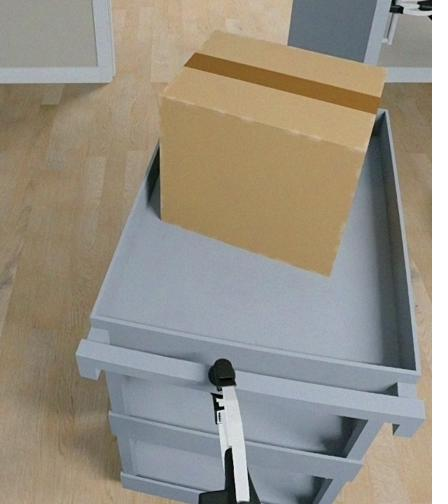

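>>> {"name": "move", "arguments": {"r2": {"base": {"translate_m": -0.45, "strafe_m": 0.11}, "contact_limits": {"translate_m": 0.6}}, "blocking": false, "cameras": []}}

>>> {"name": "wait", "arguments": {"seconds": 6, "cameras": ["r2_head_camera"]}}

>>> {"name": "zoom_image", "arguments": {"camera": "r2_head_camera", "region": [110, 220, 350, 500]}}

Scene clock: 4035.00 s.
move: r2 moving
r1.base_odometry: x=-1.885 y=-1.082 heading=+1.500
r1.turned_by_wheels: +0.000
r1.turned_by_imu: +0.000
r1.base_tilt: forward=-1.6 right=+1.2
r1.lidar_m: 0.57 0.59 0.78 0.87 4.61 2.85 1.55 1.34 1.29 1.37 1.16 1.15
r1.base_status: not commanded
r1.joint_positions: lift_m=+0.660 arm_m=+0.200 wrist_yaw_rad=+0.804 wrist_pitch_rad=+0.002 wrist_roll_rad=+0.000 gripper_m=-0.029
r1.joint_status: not commanded
r1.measured_speeds: translate_m=+0.000 strafe_m=+0.000 rotate_rad=+0.000 lift_m=+0.000 arm_m=+0.000 wrist_yaw_rad=+0.000 wrist_pitch_rad=+0.000 wrist_roll_rad=+0.000
r1.motor_effort: lift_m=+23(23) arm_m=-5(5) wheel_0=+12(13) wheel_1=-1(2) wheel_2=+11(11)
r1.servo_current: wrist_yaw_rad=59(59) wrist_pitch_rad=33(52) wrist_roll_rad=39(52) gripper_m=65(78)
r1.contact_limits: translate_m 0.6
r1.hand_pose: x=+0.6341 y=+0.1470 z=+0.8372 quat_wxyz=(+0.920, +0.000, +0.001, +0.391) (m; r1's base frame)
r1.wrist_depth_mm: - - 243 244 245 245 245 / - - 243 244 245 245 246 / - - 244 244 246 246 246 / - - 243 245 246 246 248 / - - 246 246 246 246 248 / - - 245 182 247 247 249 / - 153 246 179 248 248 249
r2.base_odometry: x=-1.916 y=-0.706 heading=-2.882
r2.turned_by_wheels: +0.000
r2.turned_by_imu: +0.000
r2.base_tilt: forward=-0.6 right=+0.0
r2.lidar_m: 0.41 2.55 2.23 2.15 2.29 3.20 3.35 3.47 2.59 2.50 1.54 0.40
r2.base_status: translate_m moving; strafe_m moving
r2.joint_positions: lift_m=+0.688 arm_m=+0.000 wrist_yaw_rad=+0.005 wrist_pitch_rad=+0.004 wrist_roll_rad=+1.568 gripper_m=-0.033
r2.joint_status: not commanded
r2.measured_speeds: translate_m=-0.121 strafe_m=+0.030 rotate_rad=+0.002 lift_m=+0.000 arm_m=+0.000 wrist_yaw_rad=+0.000 wrist_pitch_rad=+0.000 wrist_roll_rad=+0.000
r2.motor_effort: lift_m=+17(17) arm_m=-4(4) wheel_0=-8(11) wheel_1=-7(9) wheel_2=+15(18)
r2.servo_current: wrist_yaw_rad=59(59) wrist_pitch_rad=46(46) wrist_roll_rad=46(52) gripper_m=143(150)
r2.contact_limits: lift_m 0.2; translate_m 0.6
r2.hand_pose: x=+0.4598 y=-0.0859 z=+0.8651 quat_wxyz=(+0.708, +0.706, +0.003, +0.000) (m; r2's base frame)
r2.wrist_depth_mm: - - - 164 218 - - / - 415 421 172 227 - - / - 466 455 180 238 - - / - - 496 188 249 - - / - - 539 198 257 798 - / - - 182 202 178 1576 508 / - - - 112 - 1921 1160
pictures: none
No camera images: "cameras" was empty.

Scene clock: 4037.50 s.
earlier move: r2 done
r1.base_odometry: x=-1.885 y=-1.082 heading=+1.500
r1.turned_by_wheels: +0.000
r1.turned_by_imu: +0.000
r1.base_tilt: forward=-1.6 right=+1.2
r1.lidar_m: 0.57 0.58 1.24 1.03 4.60 2.82 1.56 1.31 1.32 1.36 1.17 1.16
r1.base_status: not commanded
r1.joint_positions: lift_m=+0.660 arm_m=+0.200 wrist_yaw_rad=+0.804 wrist_pitch_rad=+0.002 wrist_roll_rad=+0.000 gripper_m=-0.029
r1.joint_status: not commanded
r1.measured_speeds: translate_m=+0.000 strafe_m=+0.000 rotate_rad=+0.000 lift_m=+0.000 arm_m=+0.000 wrist_yaw_rad=+0.000 wrist_pitch_rad=+0.000 wrist_roll_rad=+0.000
r1.motor_effort: lift_m=+23(23) arm_m=-4(5) wheel_0=+12(13) wheel_1=-2(2) wheel_2=+11(11)
r1.servo_current: wrist_yaw_rad=46(72) wrist_pitch_rad=39(52) wrist_roll_rad=65(72) gripper_m=78(78)
r1.contact_limits: translate_m 0.6
r1.hand_pose: x=+0.6341 y=+0.1470 z=+0.8372 quat_wxyz=(+0.920, +0.000, +0.001, +0.391) (m; r1's base frame)
r1.wrist_depth_mm: - - 242 243 244 245 245 / - - 243 244 244 246 246 / - - 243 244 245 246 247 / - - 244 245 245 246 247 / - - 245 246 246 247 248 / - - 246 182 247 248 248 / - 1921 246 179 247 248 250
r2.base_odometry: x=-1.486 y=-0.698 heading=-2.882
r2.turned_by_wheels: -0.001
r2.turned_by_imu: -0.003
r2.base_tilt: forward=-0.7 right=+0.1
r2.lidar_m: 0.44 2.90 2.15 2.06 2.14 2.99 2.89 3.01 2.68 2.61 2.73 0.41
r2.base_status: done
r2.joint_positions: lift_m=+0.688 arm_m=+0.000 wrist_yaw_rad=-0.005 wrist_pitch_rad=+0.004 wrist_roll_rad=+1.568 gripper_m=-0.033
r2.joint_status: not commanded
r2.measured_speeds: translate_m=+0.000 strafe_m=+0.000 rotate_rad=+0.000 lift_m=+0.000 arm_m=+0.000 wrist_yaw_rad=+0.000 wrist_pitch_rad=+0.000 wrist_roll_rad=+0.000
r2.motor_effort: lift_m=+17(17) arm_m=-4(4) wheel_0=-7(19) wheel_1=-4(10) wheel_2=+1(18)
r2.servo_current: wrist_yaw_rad=52(65) wrist_pitch_rad=46(52) wrist_roll_rad=65(65) gripper_m=143(150)
r2.contact_limits: lift_m 0.2; translate_m 0.6
r2.hand_pose: x=+0.4589 y=-0.0889 z=+0.8651 quat_wxyz=(+0.708, +0.706, +0.000, -0.003) (m; r2's base frame)
r2.wrist_depth_mm: - 430 415 159 213 - - / - 427 421 168 225 - - / - - 466 178 237 - - / - - 508 190 251 809 - / - - 569 203 264 1808 - / - - 182 208 180 1537 500 / - - - 112 349 1499 1160
wait: 2.50 of 6 s (r2 has come to rest)
pictures: r2_head_camera
Images, in order (width x height): r2_head_camera 420x560.

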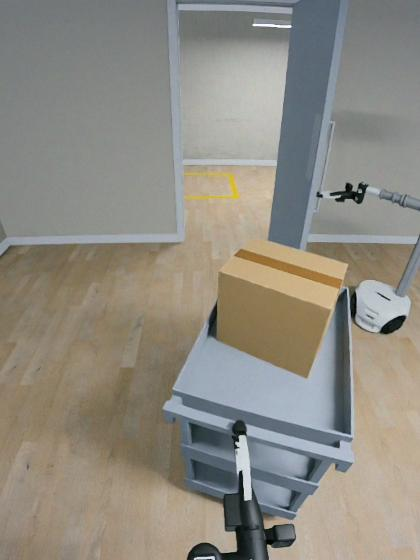

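Scaled by 1.800 from the camera's 420x560 image, which has a finer 1200x1600 frame.

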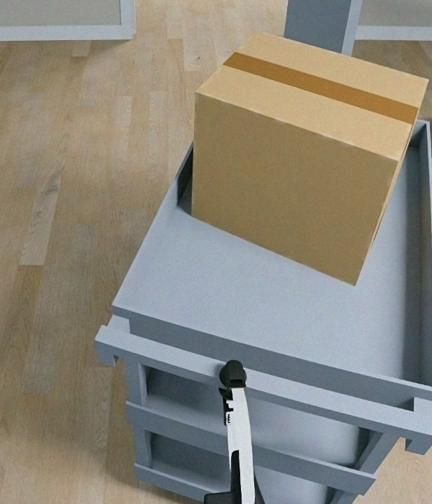

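>>> {"name": "move", "arguments": {"r2": {"joints": {"gripper_m": 0.08}}, "blocking": false, "cameras": []}}

>>> {"name": "wait", "arguments": {"seconds": 3, "cameras": []}}

>>> {"name": "move", "arguments": {"r2": {"base": {"translate_m": -0.16}}, "blocking": false, "cameras": []}}

>>> {"name": "wait", "arguments": {"seconds": 4, "cameras": []}}

>>> {"name": "move", "arguments": {"r2": {"base": {"strafe_m": -0.11}, "joints": {"wrist_roll_rad": 0.0, "gripper_m": 0.141}}, "blocking": false, "cameras": []}}

>>> {"name": "wait", "arguments": {"seconds": 4, "cameras": ["r2_head_camera"]}}

>>> {"name": "zoom_image", "arguments": {"camera": "r2_head_camera", "region": [110, 220, 350, 500]}}

Scene clock: 4123.33 s.
move: r2 moving
r1.base_odometry: x=-1.885 y=-1.082 heading=+1.500
r1.turned_by_wheels: +0.000
r1.turned_by_imu: +0.000
r1.base_tilt: forward=-1.6 right=+1.3
r1.lidar_m: 0.59 0.61 1.26 1.05 4.61 2.82 1.58 1.31 1.29 1.38 1.16 1.14
r1.base_status: not commanded
r1.joint_positions: lift_m=+0.660 arm_m=+0.200 wrist_yaw_rad=+0.804 wrist_pitch_rad=+0.002 wrist_roll_rad=+0.000 gripper_m=-0.029
r1.joint_status: not commanded
r1.measured_speeds: translate_m=+0.000 strafe_m=+0.000 rotate_rad=+0.000 lift_m=+0.000 arm_m=+0.000 wrist_yaw_rad=+0.000 wrist_pitch_rad=+0.000 wrist_roll_rad=+0.000
r1.motor_effort: lift_m=+23(23) arm_m=-4(5) wheel_0=+12(13) wheel_1=-2(2) wheel_2=+11(11)
r1.servo_current: wrist_yaw_rad=46(65) wrist_pitch_rad=39(52) wrist_roll_rad=52(72) gripper_m=78(78)
r1.contact_limits: translate_m 0.6
r1.hand_pose: x=+0.6341 y=+0.1470 z=+0.8372 quat_wxyz=(+0.920, +0.000, +0.001, +0.391) (m; r1's base frame)
r1.wrist_depth_mm: - - 242 243 245 245 246 / - - 243 244 245 245 246 / - - 243 245 246 246 246 / - - 244 244 245 247 248 / - - 246 245 247 247 248 / - - 245 182 247 248 248 / - 1921 246 179 248 249 249
r2.base_odometry: x=-1.486 y=-0.698 heading=-2.882
r2.turned_by_wheels: +0.000
r2.turned_by_imu: +0.000
r2.base_tilt: forward=-0.7 right=+0.1
r2.lidar_m: 0.44 2.89 2.14 2.08 2.15 3.02 2.92 3.04 2.69 2.62 2.72 0.40
r2.base_status: not commanded
r2.joint_positions: lift_m=+0.688 arm_m=+0.000 wrist_yaw_rad=-0.005 wrist_pitch_rad=+0.004 wrist_roll_rad=+1.568 gripper_m=-0.009
r2.joint_status: gripper_m moving
r2.measured_speeds: translate_m=+0.000 strafe_m=+0.000 rotate_rad=+0.000 lift_m=+0.000 arm_m=+0.000 wrist_yaw_rad=+0.000 wrist_pitch_rad=+0.000 wrist_roll_rad=+0.000
r2.motor_effort: lift_m=+17(17) arm_m=-4(4) wheel_0=-7(7) wheel_1=-4(4) wheel_2=+1(1)
r2.servo_current: wrist_yaw_rad=39(65) wrist_pitch_rad=46(46) wrist_roll_rad=46(52) gripper_m=111(143)
r2.contact_limits: lift_m 0.2; translate_m 0.6
r2.hand_pose: x=+0.4589 y=-0.0889 z=+0.8651 quat_wxyz=(+0.708, +0.706, +0.000, -0.003) (m; r2's base frame)
r2.wrist_depth_mm: - 442 430 164 216 - - / - 430 424 171 229 - - / - - 466 183 241 - - / - - 512 194 255 820 - / - - 574 206 267 1808 - / - - 185 209 180 1661 500 / - - - 112 349 1537 1229
pictures: none
No camera images: "cameras" was empty.

Scene clock: 4124.63 s.
earlier move: r2 done
r1.base_odometry: x=-1.885 y=-1.082 heading=+1.500
r1.turned_by_wheels: +0.000
r1.turned_by_imu: +0.000
r1.base_tilt: forward=-1.6 right=+1.3
r1.lidar_m: 0.58 0.59 1.22 1.02 4.61 2.84 1.54 1.32 1.32 1.38 1.15 1.15
r1.base_status: not commanded
r1.joint_positions: lift_m=+0.660 arm_m=+0.200 wrist_yaw_rad=+0.804 wrist_pitch_rad=+0.002 wrist_roll_rad=+0.000 gripper_m=-0.029
r1.joint_status: not commanded
r1.measured_speeds: translate_m=+0.000 strafe_m=+0.000 rotate_rad=+0.000 lift_m=+0.000 arm_m=+0.000 wrist_yaw_rad=+0.000 wrist_pitch_rad=+0.000 wrist_roll_rad=+0.000
r1.motor_effort: lift_m=+23(23) arm_m=-5(5) wheel_0=+12(13) wheel_1=-2(2) wheel_2=+11(11)
r1.servo_current: wrist_yaw_rad=52(72) wrist_pitch_rad=46(52) wrist_roll_rad=59(72) gripper_m=72(78)
r1.contact_limits: translate_m 0.6
r1.hand_pose: x=+0.6341 y=+0.1470 z=+0.8372 quat_wxyz=(+0.920, +0.000, +0.001, +0.391) (m; r1's base frame)
r1.wrist_depth_mm: - - 242 243 244 244 246 / - - 243 244 245 245 246 / - - 244 245 245 246 246 / - - 244 245 246 247 247 / - - 245 246 247 247 248 / - - 244 182 246 248 248 / - 1921 246 179 247 249 249
r2.base_odometry: x=-1.485 y=-0.698 heading=-2.882
r2.turned_by_wheels: +0.000
r2.turned_by_imu: +0.000
r2.base_tilt: forward=-0.7 right=+0.1
r2.lidar_m: 0.45 2.92 2.16 2.07 2.16 3.00 2.89 3.05 2.71 2.60 2.76 0.39
r2.base_status: not commanded
r2.joint_positions: lift_m=+0.688 arm_m=+0.000 wrist_yaw_rad=-0.003 wrist_pitch_rad=+0.004 wrist_roll_rad=+1.568 gripper_m=+0.080
r2.joint_status: all done
r2.measured_speeds: translate_m=+0.000 strafe_m=+0.000 rotate_rad=+0.000 lift_m=+0.000 arm_m=+0.000 wrist_yaw_rad=+0.000 wrist_pitch_rad=+0.000 wrist_roll_rad=+0.000
r2.motor_effort: lift_m=+17(17) arm_m=-4(4) wheel_0=-6(7) wheel_1=-4(4) wheel_2=+1(1)
r2.servo_current: wrist_yaw_rad=46(65) wrist_pitch_rad=46(52) wrist_roll_rad=39(59) gripper_m=52(143)
r2.contact_limits: lift_m 0.2; translate_m 0.6
r2.hand_pose: x=+0.4590 y=-0.0883 z=+0.8651 quat_wxyz=(+0.708, +0.706, +0.000, -0.002) (m; r2's base frame)
r2.wrist_depth_mm: - 407 413 165 219 - - / - 439 433 173 231 - - / - - 469 187 244 - - / - - 521 198 258 798 - / - - 564 268 272 1921 554 / - - 198 220 196 1661 496 / - - - 112 345 1499 1098
wait: 1.30 of 3 s (r2 has come to rest)
pictures: none
No camera images: "cameras" was empty.

Scene clock: 4125.13 s.
move: r2 moving
r1.base_odometry: x=-1.885 y=-1.082 heading=+1.500
r1.turned_by_wheels: +0.000
r1.turned_by_imu: +0.000
r1.base_tilt: forward=-1.6 right=+1.3
r1.lidar_m: 0.59 0.58 1.25 1.03 4.59 2.85 1.56 1.30 1.33 1.39 1.15 1.15
r1.base_status: not commanded
r1.joint_positions: lift_m=+0.660 arm_m=+0.200 wrist_yaw_rad=+0.804 wrist_pitch_rad=+0.002 wrist_roll_rad=+0.000 gripper_m=-0.029
r1.joint_status: not commanded
r1.measured_speeds: translate_m=+0.000 strafe_m=+0.000 rotate_rad=+0.000 lift_m=+0.000 arm_m=+0.000 wrist_yaw_rad=+0.000 wrist_pitch_rad=+0.000 wrist_roll_rad=+0.000
r1.motor_effort: lift_m=+23(23) arm_m=-4(5) wheel_0=+12(13) wheel_1=-2(2) wheel_2=+11(11)
r1.servo_current: wrist_yaw_rad=52(59) wrist_pitch_rad=39(46) wrist_roll_rad=46(59) gripper_m=72(78)
r1.contact_limits: translate_m 0.6
r1.hand_pose: x=+0.6341 y=+0.1470 z=+0.8372 quat_wxyz=(+0.920, +0.000, +0.001, +0.391) (m; r1's base frame)
r1.wrist_depth_mm: - - 243 244 244 245 245 / - - 243 244 245 245 246 / - - 244 245 245 246 246 / - - 244 245 246 246 247 / - - 245 245 246 247 248 / - - 245 182 247 247 248 / - 1983 246 179 247 248 249
r2.base_odometry: x=-1.455 y=-0.690 heading=-2.883
r2.turned_by_wheels: +0.000
r2.turned_by_imu: +0.000
r2.base_tilt: forward=-0.7 right=+0.0
r2.lidar_m: 0.48 2.89 2.17 2.09 2.15 2.95 2.86 3.00 2.73 2.60 2.75 0.46
r2.base_status: translate_m moving
r2.joint_positions: lift_m=+0.688 arm_m=+0.000 wrist_yaw_rad=-0.003 wrist_pitch_rad=+0.004 wrist_roll_rad=+1.568 gripper_m=+0.080
r2.joint_status: not commanded
r2.measured_speeds: translate_m=-0.121 strafe_m=+0.001 rotate_rad=+0.002 lift_m=+0.000 arm_m=+0.000 wrist_yaw_rad=+0.000 wrist_pitch_rad=+0.000 wrist_roll_rad=+0.000
r2.motor_effort: lift_m=+17(17) arm_m=-4(4) wheel_0=-8(9) wheel_1=-6(9) wheel_2=+12(12)
r2.servo_current: wrist_yaw_rad=46(46) wrist_pitch_rad=39(52) wrist_roll_rad=52(52) gripper_m=52(59)
r2.contact_limits: lift_m 0.2
r2.hand_pose: x=+0.4591 y=-0.0883 z=+0.8651 quat_wxyz=(+0.708, +0.706, +0.000, -0.002) (m; r2's base frame)
r2.wrist_depth_mm: - - 452 191 241 - - / - 469 459 202 255 - - / - - 500 263 271 - - / - - 554 226 286 788 - / - - - 297 301 1983 - / - - 198 252 198 1708 496 / - - - 112 368 377 370
pictures: none
No camera images: "cameras" was empty.

Scene clock: 4126.50 s.
earlier move: r2 done
r1.base_odometry: x=-1.885 y=-1.082 heading=+1.500
r1.turned_by_wheels: +0.000
r1.turned_by_imu: +0.000
r1.base_tilt: forward=-1.6 right=+1.2
r1.lidar_m: 0.57 0.61 1.24 1.03 2.13 2.83 1.56 1.32 1.31 1.38 1.15 1.16
r1.base_status: not commanded
r1.joint_positions: lift_m=+0.660 arm_m=+0.200 wrist_yaw_rad=+0.804 wrist_pitch_rad=+0.002 wrist_roll_rad=+0.000 gripper_m=-0.029
r1.joint_status: not commanded
r1.measured_speeds: translate_m=+0.000 strafe_m=+0.000 rotate_rad=+0.000 lift_m=+0.000 arm_m=+0.000 wrist_yaw_rad=+0.000 wrist_pitch_rad=+0.000 wrist_roll_rad=+0.000
r1.motor_effort: lift_m=+23(23) arm_m=-5(5) wheel_0=+12(13) wheel_1=-2(2) wheel_2=+11(11)
r1.servo_current: wrist_yaw_rad=39(59) wrist_pitch_rad=33(52) wrist_roll_rad=59(59) gripper_m=78(78)
r1.contact_limits: translate_m 0.6
r1.hand_pose: x=+0.6341 y=+0.1470 z=+0.8372 quat_wxyz=(+0.920, +0.000, +0.001, +0.391) (m; r1's base frame)
r1.wrist_depth_mm: - - 243 243 244 245 246 / - - 243 244 244 245 246 / - - 243 244 246 247 247 / - - 244 245 245 246 247 / - - 245 246 247 247 248 / - - 245 182 247 248 248 / - 1921 246 179 248 248 249
r2.base_odometry: x=-1.331 y=-0.657 heading=-2.883
r2.turned_by_wheels: +0.000
r2.turned_by_imu: +0.000
r2.base_tilt: forward=-0.7 right=+0.1
r2.lidar_m: 0.57 2.92 2.13 2.09 2.16 2.85 2.72 2.88 2.69 2.58 2.72 0.56
r2.base_status: done
r2.joint_positions: lift_m=+0.688 arm_m=+0.000 wrist_yaw_rad=-0.003 wrist_pitch_rad=+0.004 wrist_roll_rad=+1.568 gripper_m=+0.080
r2.joint_status: not commanded
r2.measured_speeds: translate_m=+0.000 strafe_m=+0.000 rotate_rad=+0.000 lift_m=+0.000 arm_m=+0.000 wrist_yaw_rad=+0.000 wrist_pitch_rad=+0.000 wrist_roll_rad=+0.000
r2.motor_effort: lift_m=+17(17) arm_m=-3(4) wheel_0=-3(9) wheel_1=-3(9) wheel_2=+3(13)
r2.servo_current: wrist_yaw_rad=39(59) wrist_pitch_rad=46(52) wrist_roll_rad=39(65) gripper_m=52(59)
r2.contact_limits: lift_m 0.2
r2.hand_pose: x=+0.4591 y=-0.0882 z=+0.8651 quat_wxyz=(+0.708, +0.706, +0.000, -0.002) (m; r2's base frame)
r2.wrist_depth_mm: - - - 353 362 - - / - - 574 370 382 - - / - - 627 394 1008 - - / - - 683 430 - - - / - - - 455 462 809 - / - - 198 466 196 517 496 / - - - 112 - 1983 1281
wait: 1.37 of 4 s (r2 has come to rest)
pictures: none
No camera images: "cameras" was empty.

Scene clock: 4127.00 s.
move: r2 moving
r1.base_odometry: x=-1.885 y=-1.082 heading=+1.500
r1.turned_by_wheels: +0.000
r1.turned_by_imu: +0.000
r1.base_tilt: forward=-1.5 right=+1.2
r1.lidar_m: 0.57 0.60 1.28 1.04 2.10 2.82 1.58 1.30 1.33 1.38 1.14 1.16
r1.base_status: not commanded
r1.joint_positions: lift_m=+0.660 arm_m=+0.200 wrist_yaw_rad=+0.804 wrist_pitch_rad=+0.002 wrist_roll_rad=+0.000 gripper_m=-0.029
r1.joint_status: not commanded
r1.measured_speeds: translate_m=+0.000 strafe_m=+0.000 rotate_rad=+0.000 lift_m=+0.000 arm_m=+0.000 wrist_yaw_rad=+0.000 wrist_pitch_rad=+0.000 wrist_roll_rad=+0.000
r1.motor_effort: lift_m=+23(23) arm_m=-5(5) wheel_0=+12(13) wheel_1=-2(2) wheel_2=+11(11)
r1.servo_current: wrist_yaw_rad=65(65) wrist_pitch_rad=46(52) wrist_roll_rad=46(65) gripper_m=72(78)
r1.contact_limits: translate_m 0.6
r1.hand_pose: x=+0.6341 y=+0.1470 z=+0.8372 quat_wxyz=(+0.920, +0.000, +0.001, +0.391) (m; r1's base frame)
r1.wrist_depth_mm: - - 242 242 244 244 245 / - - 243 243 245 244 245 / - - 245 245 245 246 247 / - - 244 245 246 247 248 / - - 244 245 247 247 247 / - - 245 182 247 248 249 / - 1863 247 179 248 248 249
r2.base_odometry: x=-1.340 y=-0.622 heading=-2.883
r2.turned_by_wheels: +0.000
r2.turned_by_imu: +0.000
r2.base_tilt: forward=-0.7 right=+0.1
r2.lidar_m: 0.56 2.96 2.20 2.12 2.22 2.85 2.72 2.89 2.67 2.57 2.71 0.56
r2.base_status: strafe_m moving
r2.joint_positions: lift_m=+0.688 arm_m=+0.000 wrist_yaw_rad=-0.003 wrist_pitch_rad=+0.004 wrist_roll_rad=+0.981 gripper_m=+0.097
r2.joint_status: wrist_roll_rad moving; gripper_m moving
r2.measured_speeds: translate_m=+0.000 strafe_m=-0.142 rotate_rad=-0.002 lift_m=+0.000 arm_m=+0.000 wrist_yaw_rad=+0.000 wrist_pitch_rad=+0.000 wrist_roll_rad=-1.820
r2.motor_effort: lift_m=+17(17) arm_m=-4(4) wheel_0=+6(12) wheel_1=-11(13) wheel_2=+1(3)
r2.servo_current: wrist_yaw_rad=52(59) wrist_pitch_rad=39(46) wrist_roll_rad=85(130) gripper_m=98(98)
r2.contact_limits: lift_m 0.2
r2.hand_pose: x=+0.4591 y=-0.0882 z=+0.8651 quat_wxyz=(+0.882, +0.471, +0.001, -0.002) (m; r2's base frame)
r2.wrist_depth_mm: - - - - - 274 - / - - - 574 353 340 342 / - - 699 621 359 368 - / - - - 661 392 - - / - - - 430 421 - - / - - 197 445 195 - - / - - - 112 1863 - -
pictures: none
No camera images: "cameras" was empty.

Scene clock: 4128.13 s.
earlier move: r2 done
r1.base_odometry: x=-1.885 y=-1.082 heading=+1.500
r1.turned_by_wheels: +0.000
r1.turned_by_imu: +0.000
r1.base_tilt: forward=-1.6 right=+1.3
r1.lidar_m: 0.56 0.60 1.23 1.04 2.01 2.84 1.57 1.32 1.34 1.38 1.15 1.15
r1.base_status: not commanded
r1.joint_positions: lift_m=+0.660 arm_m=+0.200 wrist_yaw_rad=+0.804 wrist_pitch_rad=+0.002 wrist_roll_rad=+0.000 gripper_m=-0.029
r1.joint_status: not commanded
r1.measured_speeds: translate_m=+0.000 strafe_m=+0.000 rotate_rad=+0.000 lift_m=+0.000 arm_m=+0.000 wrist_yaw_rad=+0.000 wrist_pitch_rad=+0.000 wrist_roll_rad=+0.000
r1.motor_effort: lift_m=+23(23) arm_m=-5(5) wheel_0=+13(13) wheel_1=-2(2) wheel_2=+11(11)
r1.servo_current: wrist_yaw_rad=39(72) wrist_pitch_rad=39(52) wrist_roll_rad=39(65) gripper_m=65(78)
r1.contact_limits: translate_m 0.6
r1.hand_pose: x=+0.6341 y=+0.1470 z=+0.8372 quat_wxyz=(+0.920, +0.000, +0.001, +0.391) (m; r1's base frame)
r1.wrist_depth_mm: - - 242 243 244 245 246 / - - 243 244 245 245 245 / - - 244 244 246 246 246 / - - 243 245 246 246 247 / - - 245 245 247 247 248 / - - 244 182 246 247 249 / - 1983 245 179 247 248 249
r2.base_odometry: x=-1.359 y=-0.550 heading=-2.883
r2.turned_by_wheels: +0.000
r2.turned_by_imu: +0.000
r2.base_tilt: forward=-0.7 right=+0.1
r2.lidar_m: 0.55 0.64 2.27 2.19 2.28 2.81 2.76 2.87 2.60 2.49 2.62 0.54
r2.base_status: done
r2.joint_positions: lift_m=+0.688 arm_m=+0.000 wrist_yaw_rad=-0.003 wrist_pitch_rad=+0.004 wrist_roll_rad=+0.002 gripper_m=+0.141
r2.joint_status: all done
r2.measured_speeds: translate_m=+0.000 strafe_m=+0.000 rotate_rad=+0.000 lift_m=+0.000 arm_m=+0.000 wrist_yaw_rad=+0.000 wrist_pitch_rad=+0.000 wrist_roll_rad=+0.000
r2.motor_effort: lift_m=+17(17) arm_m=-4(4) wheel_0=+2(14) wheel_1=-2(13) wheel_2=+0(3)
r2.servo_current: wrist_yaw_rad=39(59) wrist_pitch_rad=46(52) wrist_roll_rad=52(130) gripper_m=52(124)
r2.contact_limits: lift_m 0.2
r2.hand_pose: x=+0.4591 y=-0.0882 z=+0.8651 quat_wxyz=(+1.000, +0.001, +0.002, -0.001) (m; r2's base frame)
r2.wrist_depth_mm: - - - - - - - / - - - - 640 - - / - - - 640 591 - - / - - - 661 585 - - / - 445 382 351 312 283 - / - - 427 394 357 276 - / - 1756 - 112 - 347 -
wait: 1.13 of 4 s (r2 has come to rest)
pictures: r2_head_camera
Images, in order (width x height): r2_head_camera 420x560.

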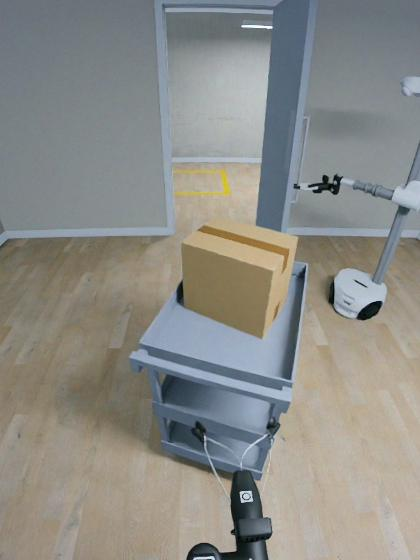

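Scaled by 1.800 from the camera's 420x560 image, which has a finer 1200x1600 frame.

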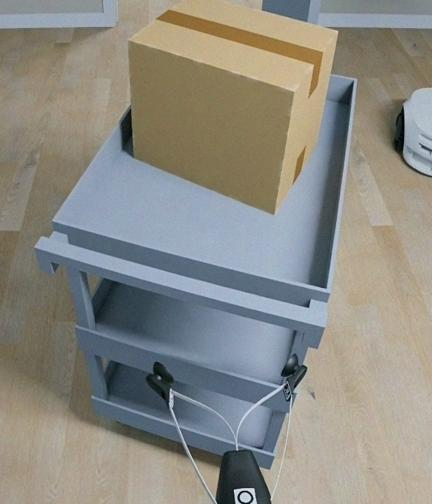

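>>> {"name": "wait", "arguments": {"seconds": 0, "cameras": ["r2_head_camera", "r1_head_camera"]}}

>>> {"name": "zoom_image", "arguments": {"camera": "r2_head_camera", "region": [110, 220, 350, 500]}}

Scene clock: 4155.70 s.
r1.base_odometry: x=-1.885 y=-1.082 heading=+1.500
r1.turned_by_wheels: +0.000
r1.turned_by_imu: +0.000
r1.base_tilt: forward=-1.6 right=+1.3
r1.lidar_m: 0.58 0.58 1.25 1.04 2.02 2.85 1.59 1.31 1.32 1.40 1.16 1.14
r1.base_status: not commanded
r1.joint_positions: lift_m=+0.660 arm_m=+0.200 wrist_yaw_rad=+0.804 wrist_pitch_rad=+0.002 wrist_roll_rad=+0.000 gripper_m=-0.029
r1.joint_status: not commanded
r1.measured_speeds: translate_m=+0.000 strafe_m=+0.000 rotate_rad=+0.000 lift_m=+0.000 arm_m=+0.000 wrist_yaw_rad=+0.000 wrist_pitch_rad=+0.000 wrist_roll_rad=+0.000
r1.motor_effort: lift_m=+23(23) arm_m=-4(5) wheel_0=+13(13) wheel_1=-2(2) wheel_2=+10(11)
r1.servo_current: wrist_yaw_rad=52(72) wrist_pitch_rad=39(52) wrist_roll_rad=46(65) gripper_m=72(78)
r1.contact_limits: translate_m 0.6
r1.hand_pose: x=+0.6341 y=+0.1470 z=+0.8372 quat_wxyz=(+0.920, +0.000, +0.001, +0.391) (m; r1's base frame)
r1.wrist_depth_mm: - - 243 243 244 245 246 / - - 243 244 243 246 247 / - - 244 245 245 246 247 / - - 244 245 245 247 247 / - - 245 245 246 247 248 / - - 245 182 247 247 248 / - 1863 246 179 248 248 249
r2.base_odometry: x=-1.359 y=-0.550 heading=-2.883
r2.turned_by_wheels: +0.000
r2.turned_by_imu: +0.000
r2.base_tilt: forward=-0.7 right=+0.0
r2.lidar_m: 0.54 0.70 2.25 2.19 2.28 2.82 2.73 2.86 2.58 2.48 2.62 0.52
r2.base_status: done
r2.joint_positions: lift_m=+0.688 arm_m=+0.000 wrist_yaw_rad=-0.003 wrist_pitch_rad=+0.004 wrist_roll_rad=+0.002 gripper_m=+0.141
r2.joint_status: all done
r2.measured_speeds: translate_m=+0.000 strafe_m=+0.000 rotate_rad=+0.000 lift_m=+0.000 arm_m=+0.000 wrist_yaw_rad=+0.000 wrist_pitch_rad=+0.000 wrist_roll_rad=+0.000
r2.motor_effort: lift_m=+17(17) arm_m=-4(4) wheel_0=+2(14) wheel_1=-2(13) wheel_2=+0(3)
r2.servo_current: wrist_yaw_rad=52(59) wrist_pitch_rad=46(52) wrist_roll_rad=52(130) gripper_m=52(124)
r2.contact_limits: lift_m 0.2
r2.hand_pose: x=+0.4591 y=-0.0882 z=+0.8651 quat_wxyz=(+1.000, +0.001, +0.002, -0.001) (m; r2's base frame)
r2.wrist_depth_mm: - - - - - - - / - - - - 640 - - / - - - 647 591 - - / - - - 647 580 - - / - 442 384 351 312 289 - / - - 427 389 357 276 - / - 1808 1983 112 - 351 -
pictures: r1_head_camera, r2_head_camera
Images, in order (width x height): r1_head_camera 420x560, r2_head_camera 420x560.

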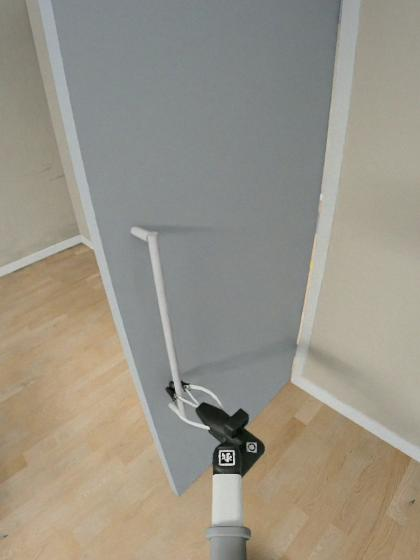

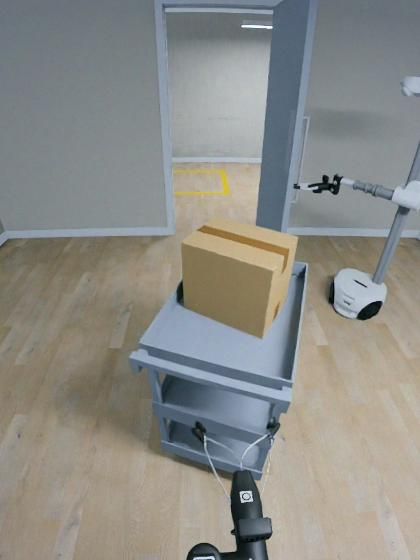

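Scaled by 1.800 from the camera's 420x560 image, which has a finer 1200x1600 frame.

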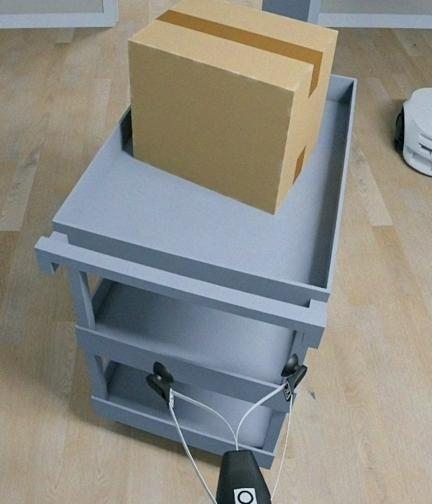

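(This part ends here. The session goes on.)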